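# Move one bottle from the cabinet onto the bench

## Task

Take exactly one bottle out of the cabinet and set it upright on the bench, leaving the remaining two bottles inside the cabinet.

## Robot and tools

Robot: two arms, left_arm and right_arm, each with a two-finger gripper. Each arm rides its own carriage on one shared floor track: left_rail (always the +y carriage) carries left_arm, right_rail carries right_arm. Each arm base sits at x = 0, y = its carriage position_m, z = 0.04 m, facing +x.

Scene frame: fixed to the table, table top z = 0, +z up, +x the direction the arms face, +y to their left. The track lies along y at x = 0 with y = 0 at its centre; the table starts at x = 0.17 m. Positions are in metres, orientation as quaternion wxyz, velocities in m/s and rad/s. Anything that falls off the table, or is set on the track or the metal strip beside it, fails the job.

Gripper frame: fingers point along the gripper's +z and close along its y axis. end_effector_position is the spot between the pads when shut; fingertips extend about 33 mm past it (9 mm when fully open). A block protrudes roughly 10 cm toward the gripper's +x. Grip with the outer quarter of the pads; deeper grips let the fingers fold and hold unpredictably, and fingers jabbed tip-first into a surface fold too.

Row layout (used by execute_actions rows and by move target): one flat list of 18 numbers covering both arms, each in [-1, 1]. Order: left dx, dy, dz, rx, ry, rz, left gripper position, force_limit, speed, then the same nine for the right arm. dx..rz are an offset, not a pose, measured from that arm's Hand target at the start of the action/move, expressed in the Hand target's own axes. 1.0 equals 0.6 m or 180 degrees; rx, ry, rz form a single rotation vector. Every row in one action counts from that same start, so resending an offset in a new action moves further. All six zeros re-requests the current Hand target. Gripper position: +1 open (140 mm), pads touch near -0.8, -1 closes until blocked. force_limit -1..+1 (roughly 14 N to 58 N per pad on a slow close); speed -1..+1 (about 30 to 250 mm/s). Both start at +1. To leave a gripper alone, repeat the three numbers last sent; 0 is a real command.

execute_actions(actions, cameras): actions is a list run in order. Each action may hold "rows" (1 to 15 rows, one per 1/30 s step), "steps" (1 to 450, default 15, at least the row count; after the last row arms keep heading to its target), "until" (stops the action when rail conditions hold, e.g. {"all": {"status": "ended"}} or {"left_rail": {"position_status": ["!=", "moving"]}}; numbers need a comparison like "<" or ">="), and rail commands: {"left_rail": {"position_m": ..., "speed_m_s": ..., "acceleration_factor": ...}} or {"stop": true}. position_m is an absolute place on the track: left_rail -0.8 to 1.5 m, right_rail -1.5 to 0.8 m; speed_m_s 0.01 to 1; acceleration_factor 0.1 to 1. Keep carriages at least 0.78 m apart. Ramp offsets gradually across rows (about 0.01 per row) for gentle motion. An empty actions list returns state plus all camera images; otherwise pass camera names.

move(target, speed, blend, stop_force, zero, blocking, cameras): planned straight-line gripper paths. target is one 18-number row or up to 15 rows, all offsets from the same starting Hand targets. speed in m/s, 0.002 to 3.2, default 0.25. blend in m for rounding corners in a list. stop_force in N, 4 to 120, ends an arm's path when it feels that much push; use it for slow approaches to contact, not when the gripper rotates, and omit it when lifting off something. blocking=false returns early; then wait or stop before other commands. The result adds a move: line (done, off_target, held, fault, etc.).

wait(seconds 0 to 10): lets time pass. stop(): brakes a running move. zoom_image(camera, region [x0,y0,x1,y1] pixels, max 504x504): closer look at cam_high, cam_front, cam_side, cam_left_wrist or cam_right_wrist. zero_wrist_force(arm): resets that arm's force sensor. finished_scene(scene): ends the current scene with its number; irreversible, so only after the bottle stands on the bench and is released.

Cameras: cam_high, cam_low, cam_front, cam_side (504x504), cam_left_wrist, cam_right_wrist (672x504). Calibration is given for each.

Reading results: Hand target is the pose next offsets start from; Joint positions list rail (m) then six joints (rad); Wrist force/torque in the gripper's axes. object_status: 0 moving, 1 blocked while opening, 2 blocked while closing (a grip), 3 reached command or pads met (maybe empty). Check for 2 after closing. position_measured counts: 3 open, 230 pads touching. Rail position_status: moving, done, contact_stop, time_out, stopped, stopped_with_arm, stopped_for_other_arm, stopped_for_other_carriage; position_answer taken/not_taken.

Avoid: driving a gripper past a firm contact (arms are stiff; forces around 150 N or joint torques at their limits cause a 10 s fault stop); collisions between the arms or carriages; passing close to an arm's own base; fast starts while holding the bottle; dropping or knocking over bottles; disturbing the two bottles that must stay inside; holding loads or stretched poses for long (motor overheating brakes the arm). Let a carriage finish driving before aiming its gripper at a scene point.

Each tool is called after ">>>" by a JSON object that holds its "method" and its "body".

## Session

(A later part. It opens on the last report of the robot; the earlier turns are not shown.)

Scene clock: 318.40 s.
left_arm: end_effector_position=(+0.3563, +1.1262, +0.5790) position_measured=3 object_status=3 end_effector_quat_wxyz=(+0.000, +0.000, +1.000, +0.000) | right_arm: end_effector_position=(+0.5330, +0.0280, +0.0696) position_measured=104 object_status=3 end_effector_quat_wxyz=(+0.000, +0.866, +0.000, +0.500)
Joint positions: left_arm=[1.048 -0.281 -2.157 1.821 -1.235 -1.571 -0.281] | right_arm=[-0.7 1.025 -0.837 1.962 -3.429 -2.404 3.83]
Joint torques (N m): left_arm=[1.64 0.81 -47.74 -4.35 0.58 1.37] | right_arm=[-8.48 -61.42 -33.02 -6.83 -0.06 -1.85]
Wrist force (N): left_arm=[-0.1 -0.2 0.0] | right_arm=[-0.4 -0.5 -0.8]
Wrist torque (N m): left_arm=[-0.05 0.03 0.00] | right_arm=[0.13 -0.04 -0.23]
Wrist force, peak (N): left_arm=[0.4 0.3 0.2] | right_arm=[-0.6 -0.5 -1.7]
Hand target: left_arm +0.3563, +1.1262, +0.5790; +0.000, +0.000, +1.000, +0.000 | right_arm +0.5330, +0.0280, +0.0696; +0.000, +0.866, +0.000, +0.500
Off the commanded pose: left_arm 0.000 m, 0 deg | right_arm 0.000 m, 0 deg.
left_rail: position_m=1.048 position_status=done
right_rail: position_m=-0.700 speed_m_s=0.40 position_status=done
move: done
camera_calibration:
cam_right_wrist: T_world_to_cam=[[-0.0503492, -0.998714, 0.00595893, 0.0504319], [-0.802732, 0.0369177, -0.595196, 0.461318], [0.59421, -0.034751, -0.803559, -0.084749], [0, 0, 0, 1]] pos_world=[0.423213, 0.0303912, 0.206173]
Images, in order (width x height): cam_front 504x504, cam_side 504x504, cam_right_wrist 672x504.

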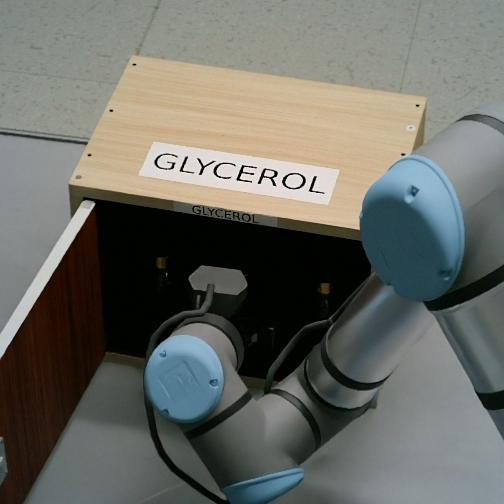

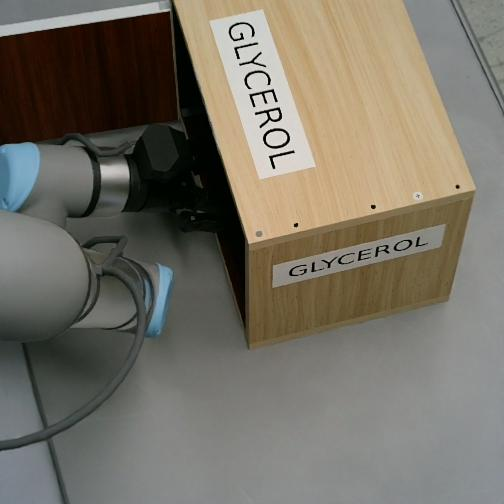

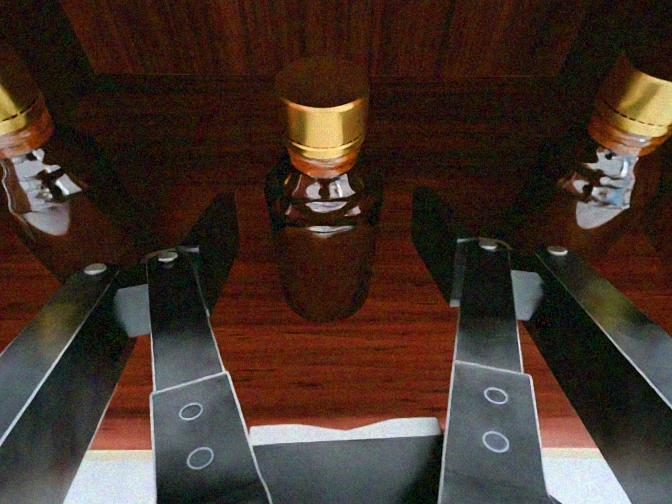

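>>> {"method": "move", "body": {"target": [0,0,0,0,0,0,1,1,1,-0.0033,0,-0.0058,0,0,0,0.2,-1,0], "speed": 0.05}}

>>> {"method": "execute_actions", "body": {"actions": [{"rows": [[0,0,0,0,0,0,1,1,1,0,0,0,0,0,0,-1,-0.4,-1]], "steps": 75}], "cameras": ["cam_right_wrist", "cam_front"]}}

Scene clock: 380.97 s.
left_arm: end_effector_position=(+0.3563, +1.1262, +0.5790) position_measured=3 object_status=3 end_effector_quat_wxyz=(+0.000, +0.000, +1.000, +0.000) | right_arm: end_effector_position=(+0.5291, +0.0280, +0.0696) position_measured=104 object_status=3 end_effector_quat_wxyz=(+0.000, +0.866, +0.000, +0.500)
Joint positions: left_arm=[1.048 -0.281 -2.157 1.821 -1.235 -1.571 -0.281] | right_arm=[-0.7 1.03 -0.838 1.965 -3.426 -2.407 3.835]
Joint torques (N m): left_arm=[-0.72 0.33 -47.38 -3.74 0.62 1.15] | right_arm=[9.06 -95.05 -16.62 -2.35 -4.09 2.02]
Wrist force (N): left_arm=[0.3 0.0 -0.2] | right_arm=[-0.3 -0.7 -0.9]
Wrist torque (N m): left_arm=[-0.01 -0.08 0.01] | right_arm=[0.10 -0.06 -0.35]
Wrist force, peak (N): left_arm=[0.1 0.2 0.7] | right_arm=[-0.6 -1.1 -0.5]
Hand target: left_arm +0.3563, +1.1262, +0.5790; +0.000, +0.000, +1.000, +0.000 | right_arm +0.5290, +0.0280, +0.0696; +0.000, +0.866, +0.000, +0.500
Off the commanded pose: left_arm 0.000 m, 0 deg | right_arm 0.000 m, 0 deg.
left_rail: position_m=1.048 position_status=done
right_rail: position_m=-0.700 speed_m_s=0.40 position_status=done
move: done

Scene clock: 383.67 s.
left_arm: end_effector_position=(+0.3563, +1.1262, +0.5790) position_measured=3 object_status=3 end_effector_quat_wxyz=(+0.000, +0.000, +1.000, +0.000) | right_arm: end_effector_position=(+0.5289, +0.0280, +0.0696) position_measured=162 object_status=2 end_effector_quat_wxyz=(+0.000, +0.866, +0.000, +0.500)
Joint positions: left_arm=[1.048 -0.281 -2.157 1.821 -1.235 -1.571 -0.281] | right_arm=[-0.7 1.03 -0.838 1.965 -3.426 -2.407 3.836]
Joint torques (N m): left_arm=[-1.29 -0.76 -46.74 -3.83 0.23 1.14] | right_arm=[-1.55 -83.18 -17.74 -2.61 -2.49 1.19]
Wrist force (N): left_arm=[0.1 0.2 0.1] | right_arm=[0.4 -2.0 -3.7]
Wrist torque (N m): left_arm=[0.04 -0.02 0.00] | right_arm=[0.14 -0.11 -0.28]
Wrist force, peak (N): left_arm=[0.1 0.2 -0.5] | right_arm=[1.0 -1.8 -4.5]
Hand target: left_arm +0.3563, +1.1262, +0.5790; +0.000, +0.000, +1.000, +0.000 | right_arm +0.5290, +0.0280, +0.0696; +0.000, +0.866, +0.000, +0.500
Off the commanded pose: left_arm 0.000 m, 0 deg | right_arm 0.000 m, 0 deg.
left_rail: position_m=1.048 position_status=done
right_rail: position_m=-0.700 speed_m_s=0.40 position_status=done
camera_calibration:
cam_right_wrist: T_world_to_cam=[[-0.0503499, -0.998714, 0.00595841, 0.0502253], [-0.802732, 0.0369185, -0.595196, 0.458086], [0.59421, -0.034751, -0.803559, -0.0822324], [0, 0, 0, 1]] pos_world=[0.419113, 0.0303912, 0.206273]
Images, in order (width x height): cam_front 504x504, cam_right_wrist 672x504.

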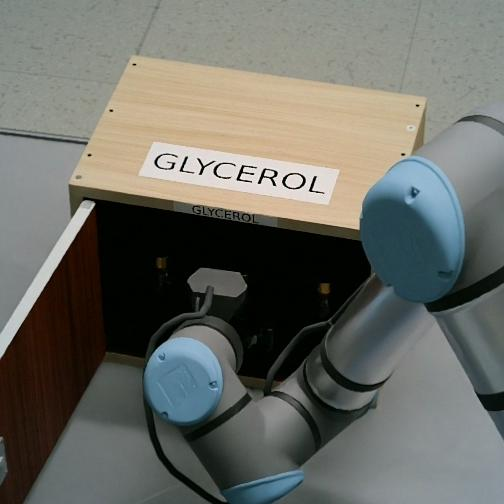

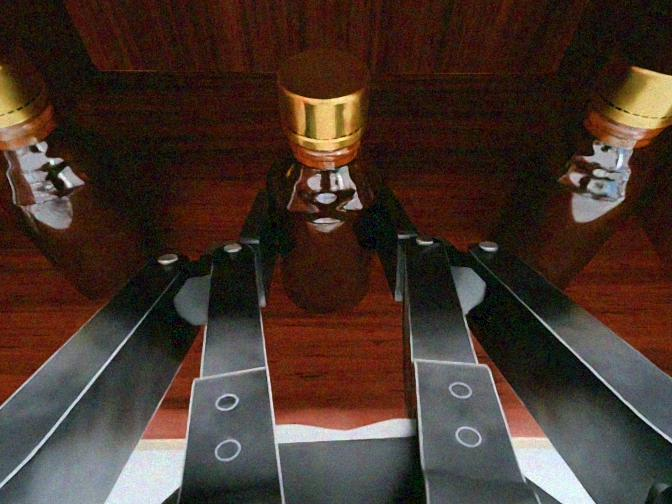

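>>> {"method": "move", "body": {"target": [0,0,0,0,0,0,1,1,1,0.0433,0,-0.025,0,0,0,-1,-0.4,-1], "speed": 0.06, "cameras": ["cam_right_wrist"]}}

Scene clock: 389.47 s.
left_arm: end_effector_position=(+0.3563, +1.1262, +0.5790) position_measured=3 object_status=3 end_effector_quat_wxyz=(+0.000, +0.000, +1.000, +0.000) | right_arm: end_effector_position=(+0.5290, +0.0280, +0.0994) position_measured=162 object_status=2 end_effector_quat_wxyz=(+0.000, +0.866, +0.000, +0.500)
Joint positions: left_arm=[1.048 -0.281 -2.157 1.821 -1.235 -1.571 -0.281] | right_arm=[-0.7 1.03 -0.886 1.97 -3.383 -2.407 3.835]
Joint torques (N m): left_arm=[0.68 -0.4 -46.97 -3.95 0.37 1.34] | right_arm=[-0.56 -95.68 -20.56 -2.86 -1.81 1.84]
Wrist force (N): left_arm=[0.0 -0.2 0.0] | right_arm=[-2.2 -0.8 0.6]
Wrist torque (N m): left_arm=[-0.05 0.01 0.00] | right_arm=[0.05 -0.17 -0.33]
Wrist force, peak (N): left_arm=[0.4 0.2 -0.5] | right_arm=[0.9 -2.0 -4.4]
Hand target: left_arm +0.3563, +1.1262, +0.5790; +0.000, +0.000, +1.000, +0.000 | right_arm +0.5290, +0.0280, +0.0996; +0.000, +0.866, +0.000, +0.500
Off the commanded pose: left_arm 0.000 m, 0 deg | right_arm 0.000 m, 0 deg.
left_rail: position_m=1.048 position_status=done
right_rail: position_m=-0.700 speed_m_s=0.40 position_status=done
move: done
camera_calibration:
cam_right_wrist: T_world_to_cam=[[-0.0504091, -0.99871, 0.00603874, 0.0500585], [-0.80273, 0.0369183, -0.595199, 0.475903], [0.594208, -0.0348509, -0.803556, -0.0583424], [0, 0, 0, 1]] pos_world=[0.419213, 0.0303912, 0.236073]
Images, in order (width x height): cam_right_wrist 672x504.

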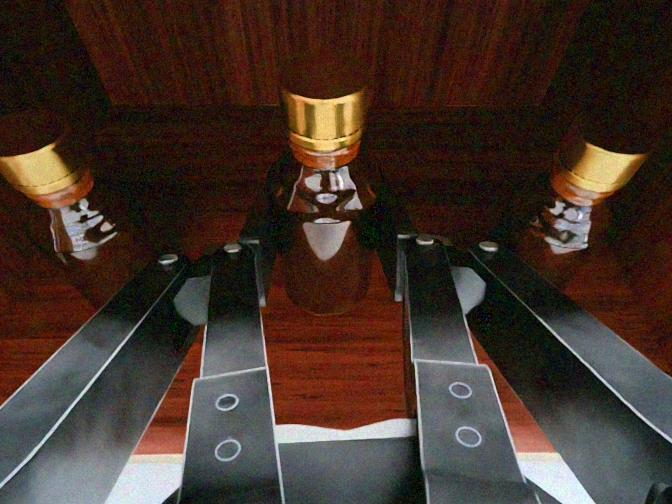

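>>> {"method": "move", "body": {"target": [0,0,0,0,0,0,1,1,1,-0.1583,0,-0.2742,0,0,0,-1,-0.4,-1], "speed": 0.12, "cameras": ["cam_right_wrist", "cam_front", "cam_side"]}}

Scene clock: 398.50 s.
left_arm: end_effector_position=(+0.3563, +1.1262, +0.5790) position_measured=3 object_status=3 end_effector_quat_wxyz=(+0.000, +0.000, +1.000, +0.000) | right_arm: end_effector_position=(+0.3391, +0.0280, +0.0996) position_measured=162 object_status=2 end_effector_quat_wxyz=(+0.000, +0.866, +0.000, +0.500)
Joint positions: left_arm=[1.048 -0.281 -2.157 1.821 -1.235 -1.571 -0.281] | right_arm=[-0.7 1.269 -0.97 2.078 -3.154 -2.544 4.155]
Joint torques (N m): left_arm=[-1.03 0.63 -47.4 -4.06 0.3 1.4] | right_arm=[9.28 -90.75 -18.94 -2.78 -4.84 1.72]
Wrist force (N): left_arm=[0.3 0.2 -0.4] | right_arm=[-2.5 -0.6 0.6]
Wrist torque (N m): left_arm=[0.04 -0.06 0.01] | right_arm=[0.10 -0.13 -0.36]
Wrist force, peak (N): left_arm=[0.5 0.0 -0.1] | right_arm=[-3.4 -0.4 -0.7]
Hand target: left_arm +0.3563, +1.1262, +0.5790; +0.000, +0.000, +1.000, +0.000 | right_arm +0.3390, +0.0280, +0.0996; +0.000, +0.866, +0.000, +0.500
Off the commanded pose: left_arm 0.000 m, 0 deg | right_arm 0.000 m, 0 deg.
left_rail: position_m=1.048 position_status=done
right_rail: position_m=-0.700 speed_m_s=0.40 position_status=done
move: done
camera_calibration:
cam_right_wrist: T_world_to_cam=[[-0.0503499, -0.998714, 0.00595841, 0.0404901], [-0.802732, 0.0369185, -0.595196, 0.323583], [0.59421, -0.034751, -0.803559, 0.0546555], [0, 0, 0, 1]] pos_world=[0.229313, 0.0303912, 0.236273]
Images, in order (width x height): cam_front 504x504, cam_side 504x504, cam_right_wrist 672x504.

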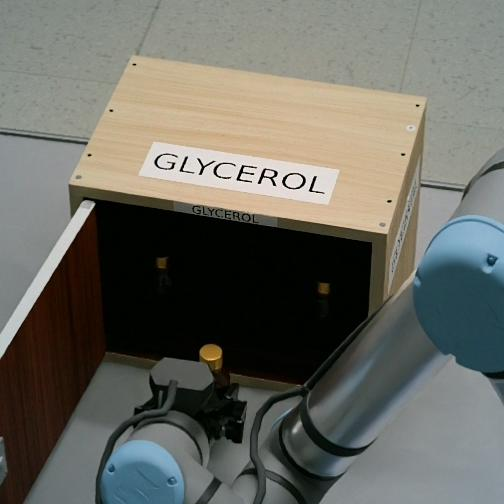

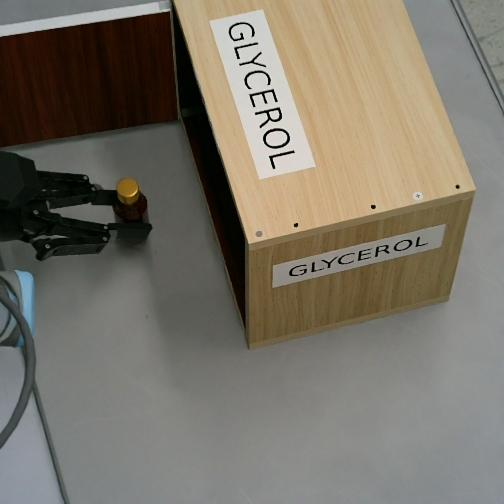

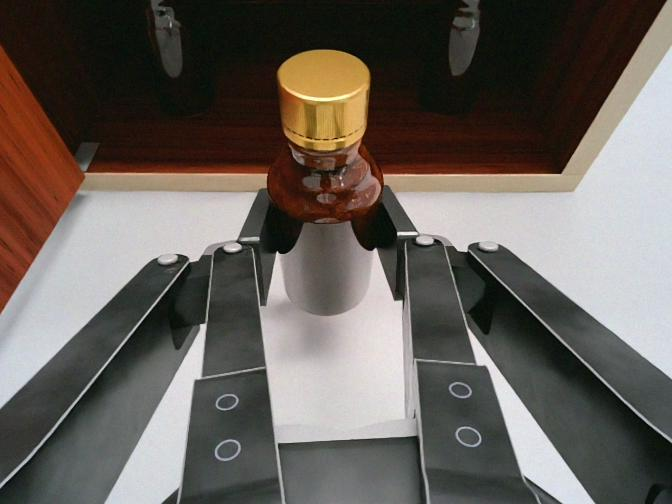

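>>> {"method": "execute_actions", "body": {"actions": [{"right_rail": {"position_m": -1.0, "speed_m_s": 0.3, "acceleration_factor": 0.3}, "rows": [[0,0,0,0,0,0,1,1,1,0,0,0,0,0,0,-1,-0.4,-1]], "steps": 240, "until": {"right_rail": {"position_status": ["!=", "moving"]}}}], "cameras": ["cam_right_wrist", "cam_side", "cam_front"]}}

Scene clock: 404.27 s.
left_arm: end_effector_position=(+0.3563, +1.1262, +0.5790) position_measured=3 object_status=3 end_effector_quat_wxyz=(+0.000, +0.000, +1.000, +0.000) | right_arm: end_effector_position=(+0.3390, -0.2720, +0.0996) position_measured=162 object_status=2 end_effector_quat_wxyz=(+0.000, +0.866, +0.000, +0.500)
Joint positions: left_arm=[1.048 -0.281 -2.157 1.821 -1.235 -1.571 -0.281] | right_arm=[-1 1.269 -0.971 2.078 -3.154 -2.544 4.155]
Joint torques (N m): left_arm=[-0.76 1.09 -46.79 -3.81 0.38 1.46] | right_arm=[8.03 -85.15 -30.78 -3.64 -4.6 1.71]
Wrist force (N): left_arm=[0.2 0.0 -0.2] | right_arm=[-2.6 -0.8 0.7]
Wrist torque (N m): left_arm=[0.00 -0.04 0.00] | right_arm=[0.06 -0.11 -0.36]
Wrist force, peak (N): left_arm=[0.4 -0.3 0.2] | right_arm=[-3.0 -1.3 0.4]
Hand target: left_arm +0.3563, +1.1262, +0.5790; +0.000, +0.000, +1.000, +0.000 | right_arm +0.3390, -0.2720, +0.0996; +0.000, +0.866, +0.000, +0.500
Off the commanded pose: left_arm 0.000 m, 0 deg | right_arm 0.000 m, 0 deg.
left_rail: position_m=1.048 position_status=done
right_rail: position_m=-1.000 speed_m_s=0.30 position_status=done
camera_calibration:
cam_right_wrist: T_world_to_cam=[[-0.0503492, -0.998714, 0.00595893, -0.259129], [-0.802732, 0.0369177, -0.595196, 0.334578], [0.59421, -0.034751, -0.803559, 0.0442896], [0, 0, 0, 1]] pos_world=[0.229213, -0.269609, 0.236273]
Images, in order (width x height): cam_front 504x504, cam_side 504x504, cam_right_wrist 672x504.

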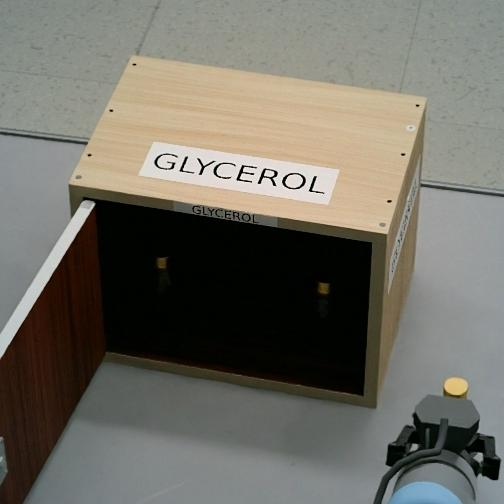

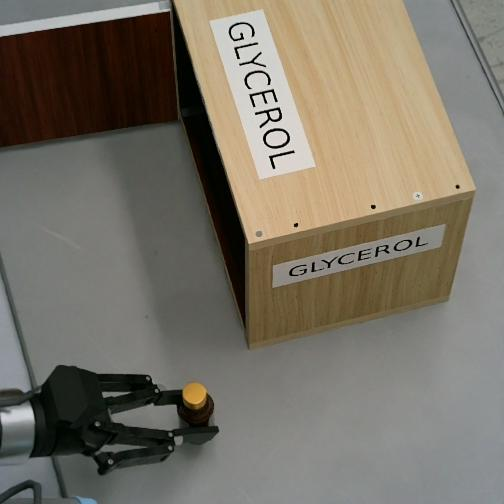

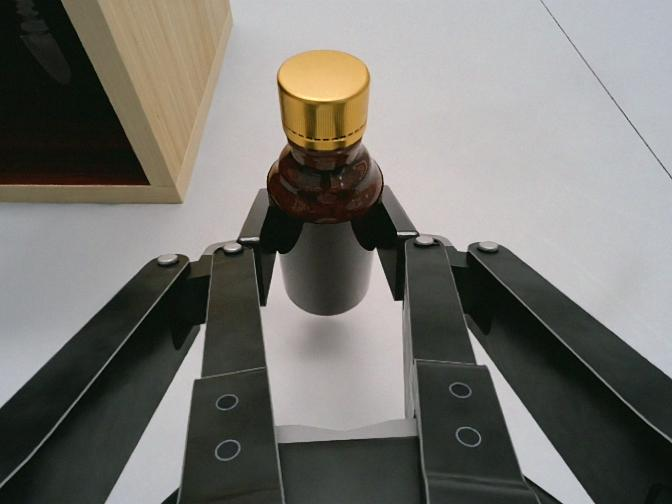

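>>> {"method": "move", "body": {"target": [0,0,0,0,0,0,1,1,1,-0.0505,0,0.0292,0,0,0,-1,-0.4,-1], "speed": 0.1}}

>>> {"method": "move", "body": {"target": [0,0,0,0,0,0,1,1,1,-0.0245,0,0.0142,0,0,0,-1,-0.4,-1], "speed": 0.01, "stop_force": 5, "cameras": ["cam_right_wrist", "cam_side", "cam_front"]}}

Scene clock: 409.83 s.
left_arm: end_effector_position=(+0.3563, +1.1262, +0.5790) position_measured=3 object_status=3 end_effector_quat_wxyz=(+0.000, +0.000, +1.000, +0.000) | right_arm: end_effector_position=(+0.3390, -0.2720, +0.0647) position_measured=162 object_status=2 end_effector_quat_wxyz=(+0.000, +0.866, +0.000, +0.500)
Joint positions: left_arm=[1.048 -0.281 -2.157 1.821 -1.235 -1.571 -0.281] | right_arm=[-1 1.269 -0.912 2.075 -3.21 -2.544 4.155]
Joint torques (N m): left_arm=[0.77 1.06 -47.17 -3.95 0.19 1.61] | right_arm=[-0.12 -58.69 -32.2 -7.43 -2.31 -1.92]
Wrist force (N): left_arm=[-0.2 0.1 -0.1] | right_arm=[-2.5 -0.8 1.0]
Wrist torque (N m): left_arm=[0.02 0.04 0.00] | right_arm=[0.06 -0.12 -0.31]
Wrist force, peak (N): left_arm=[0.1 0.3 -0.4] | right_arm=[-3.3 -0.6 1.1]
Hand target: left_arm +0.3563, +1.1262, +0.5790; +0.000, +0.000, +1.000, +0.000 | right_arm +0.3390, -0.2720, +0.0646; +0.000, +0.866, +0.000, +0.500
Off the commanded pose: left_arm 0.000 m, 0 deg | right_arm 0.000 m, 0 deg.
left_rail: position_m=1.048 position_status=done
right_rail: position_m=-1.000 speed_m_s=0.30 position_status=done
move: done

Scene clock: 412.33 s.
left_arm: end_effector_position=(+0.3563, +1.1262, +0.5790) position_measured=3 object_status=3 end_effector_quat_wxyz=(+0.000, +0.000, +1.000, +0.000) | right_arm: end_effector_position=(+0.3390, -0.2721, +0.0514) position_measured=162 object_status=2 end_effector_quat_wxyz=(+0.000, +0.866, +0.000, +0.500)
Joint positions: left_arm=[1.048 -0.281 -2.157 1.821 -1.235 -1.571 -0.281] | right_arm=[-1 1.269 -0.889 2.073 -3.231 -2.544 4.155]
Joint torques (N m): left_arm=[0.09 0.21 -46.73 -3.82 0.24 1.42] | right_arm=[-3.04 -86.57 -13.96 -2.19 0.34 -1.27]
Wrist force (N): left_arm=[0.1 -0.3 -0.2] | right_arm=[3.4 -0.6 -1.6]
Wrist torque (N m): left_arm=[-0.07 -0.01 0.01] | right_arm=[0.20 -0.30 -0.19]
Wrist force, peak (N): left_arm=[-0.3 -0.1 -0.3] | right_arm=[10.5 -0.1 -7.3]
Hand target: left_arm +0.3563, +1.1262, +0.5790; +0.000, +0.000, +1.000, +0.000 | right_arm +0.3390, -0.2721, +0.0515; +0.000, +0.866, +0.000, +0.500 (not the last commanded pose)
Off the commanded pose: left_arm 0.000 m, 0 deg | right_arm 0.004 m, 0 deg.
left_rail: position_m=1.048 position_status=done
right_rail: position_m=-1.000 speed_m_s=0.30 position_status=done
move: contact (right_arm)
camera_calibration:
cam_right_wrist: T_world_to_cam=[[-0.0504084, -0.99871, 0.00603926, -0.258943], [-0.80273, 0.0369174, -0.595199, 0.305894], [0.594208, -0.0348509, -0.803556, 0.00552768], [0, 0, 0, 1]] pos_world=[0.229213, -0.269709, 0.188073]
Images, in order (width x height): cam_front 504x504, cam_side 504x504, cam_right_wrist 672x504.

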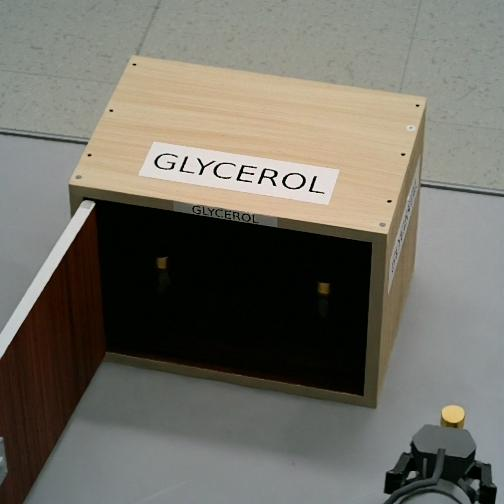

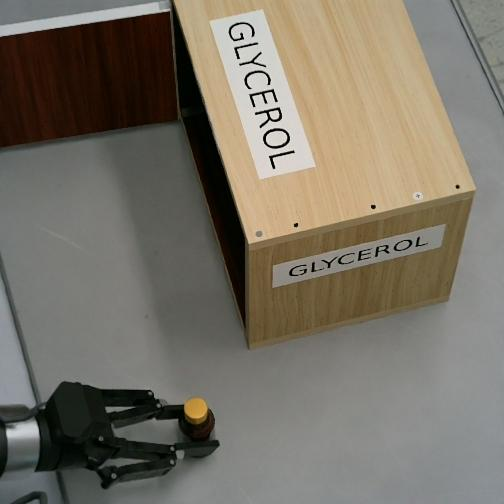

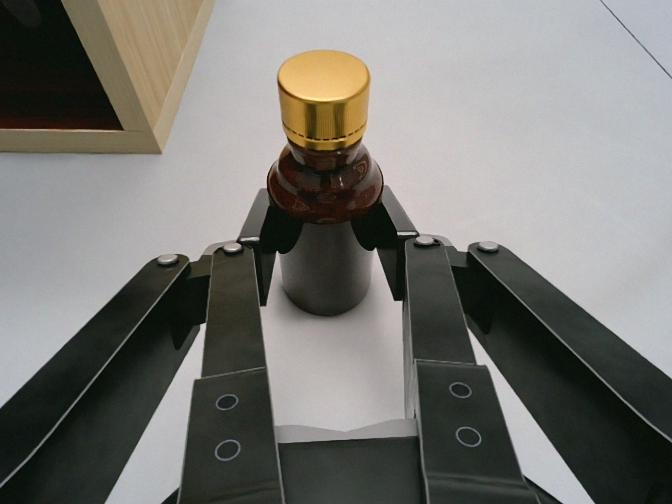

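>>> {"method": "execute_actions", "body": {"actions": [{"rows": [[0,0,0,0,0,0,1,1,1,0,0,0,0,0,0,0.25,-1,-1]], "steps": 60}], "cameras": ["cam_right_wrist", "cam_side"]}}

Scene clock: 418.03 s.
left_arm: end_effector_position=(+0.3563, +1.1262, +0.5790) position_measured=3 object_status=3 end_effector_quat_wxyz=(+0.000, +0.000, +1.000, +0.000) | right_arm: end_effector_position=(+0.3390, -0.2720, +0.0515) position_measured=98 object_status=3 end_effector_quat_wxyz=(+0.000, +0.866, +0.000, +0.500)
Joint positions: left_arm=[1.048 -0.281 -2.157 1.821 -1.235 -1.571 -0.281] | right_arm=[-1 1.269 -0.889 2.073 -3.231 -2.544 4.155]
Joint torques (N m): left_arm=[-0.09 0.96 -47.11 -3.84 0.38 1.81] | right_arm=[-2.41 -90.12 -21.58 -7.04 -3.66 -0.23]
Wrist force (N): left_arm=[0.2 -0.1 -0.1] | right_arm=[0.9 -0.5 -0.7]
Wrist torque (N m): left_arm=[-0.02 -0.06 0.01] | right_arm=[0.11 -0.33 -0.30]
Wrist force, peak (N): left_arm=[-0.2 0.4 -0.3] | right_arm=[4.5 0.0 -2.4]
Hand target: left_arm +0.3563, +1.1262, +0.5790; +0.000, +0.000, +1.000, +0.000 | right_arm +0.3390, -0.2720, +0.0515; +0.000, +0.866, +0.000, +0.500
Off the commanded pose: left_arm 0.000 m, 0 deg | right_arm 0.000 m, 0 deg.
left_rail: position_m=1.048 position_status=done
right_rail: position_m=-1.000 speed_m_s=0.30 position_status=done
camera_calibration:
cam_right_wrist: T_world_to_cam=[[-0.0503492, -0.998714, 0.00595893, -0.258842], [-0.802732, 0.0369177, -0.595196, 0.30589], [0.59421, -0.034751, -0.803559, 0.00555808], [0, 0, 0, 1]] pos_world=[0.229213, -0.269609, 0.188073]
Images, in order (width x height): cam_side 504x504, cam_right_wrist 672x504.

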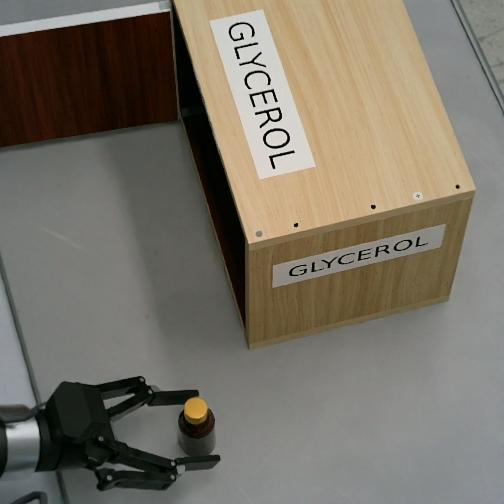

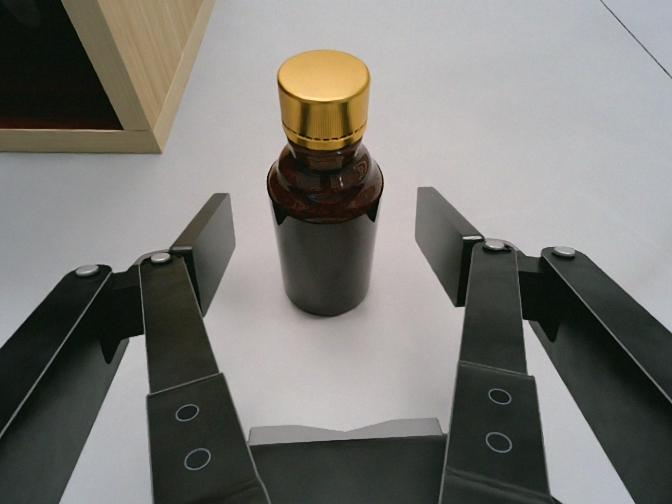

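>>> {"method": "move", "body": {"target": [0,0,0,0,0,0,1,1,1,0.2309,0,-0.1333,0,0,0,0.25,-1,-1], "speed": 0.15, "cameras": ["cam_right_wrist", "cam_side", "cam_front"]}}

Scene clock: 426.27 s.
left_arm: end_effector_position=(+0.3563, +1.1262, +0.5790) position_measured=3 object_status=3 end_effector_quat_wxyz=(+0.000, +0.000, +1.000, +0.000) | right_arm: end_effector_position=(+0.3391, -0.2720, +0.2113) position_measured=98 object_status=3 end_effector_quat_wxyz=(+0.000, +0.866, +0.000, +0.500)
Joint positions: left_arm=[1.048 -0.281 -2.157 1.821 -1.235 -1.571 -0.281] | right_arm=[-1 1.269 -1.146 2.06 -2.96 -2.544 4.155]
Joint torques (N m): left_arm=[0.55 2.8 -47.14 -3.74 0.24 1.79] | right_arm=[5.18 -81.08 -40.31 -2.5 -0.22 1.85]
Wrist force (N): left_arm=[0.0 -0.4 -0.2] | right_arm=[1.4 -0.2 -0.7]
Wrist torque (N m): left_arm=[-0.08 0.00 0.00] | right_arm=[0.19 -0.44 -0.36]
Wrist force, peak (N): left_arm=[0.3 -0.3 -0.4] | right_arm=[2.8 -0.5 -1.5]
Hand target: left_arm +0.3563, +1.1262, +0.5790; +0.000, +0.000, +1.000, +0.000 | right_arm +0.3390, -0.2720, +0.2114; +0.000, +0.866, +0.000, +0.500
Off the commanded pose: left_arm 0.000 m, 0 deg | right_arm 0.000 m, 0 deg.
left_rail: position_m=1.048 position_status=done
right_rail: position_m=-1.000 speed_m_s=0.30 position_status=done
move: done
camera_calibration:
cam_right_wrist: T_world_to_cam=[[-0.0503466, -0.998714, 0.00595436, -0.259789], [-0.802685, 0.0369155, -0.59526, 0.401153], [0.594275, -0.0347488, -0.803511, 0.133957], [0, 0, 0, 1]] pos_world=[0.229313, -0.269609, 0.347973]
Images, in order (width x height): cam_front 504x504, cam_side 504x504, cam_right_wrist 672x504.

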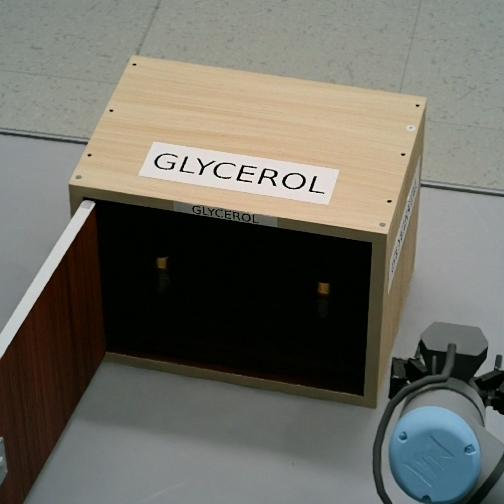

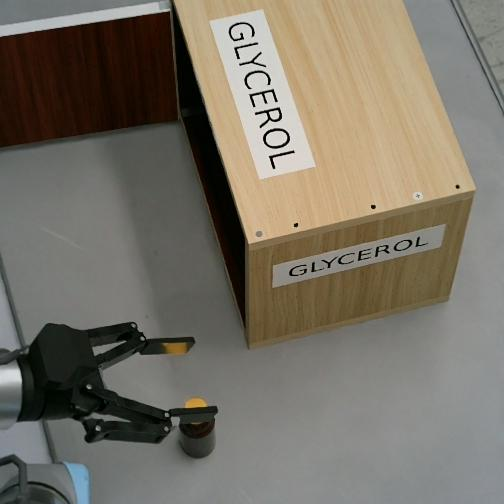

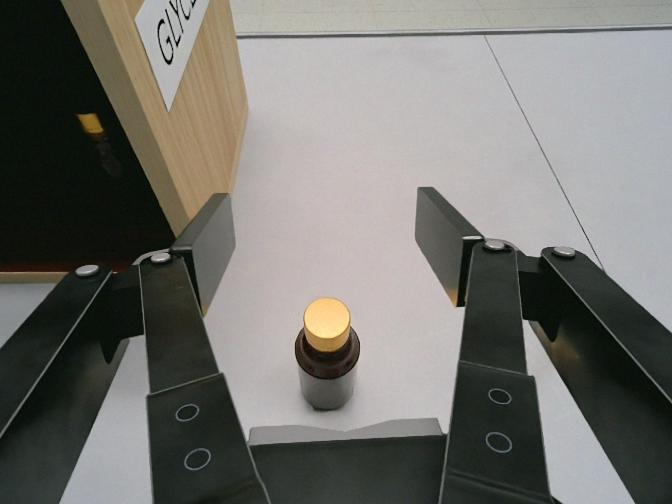

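>>> {"method": "finished_scene", "body": {"scene": 1}}

The scene is finished: the task was done.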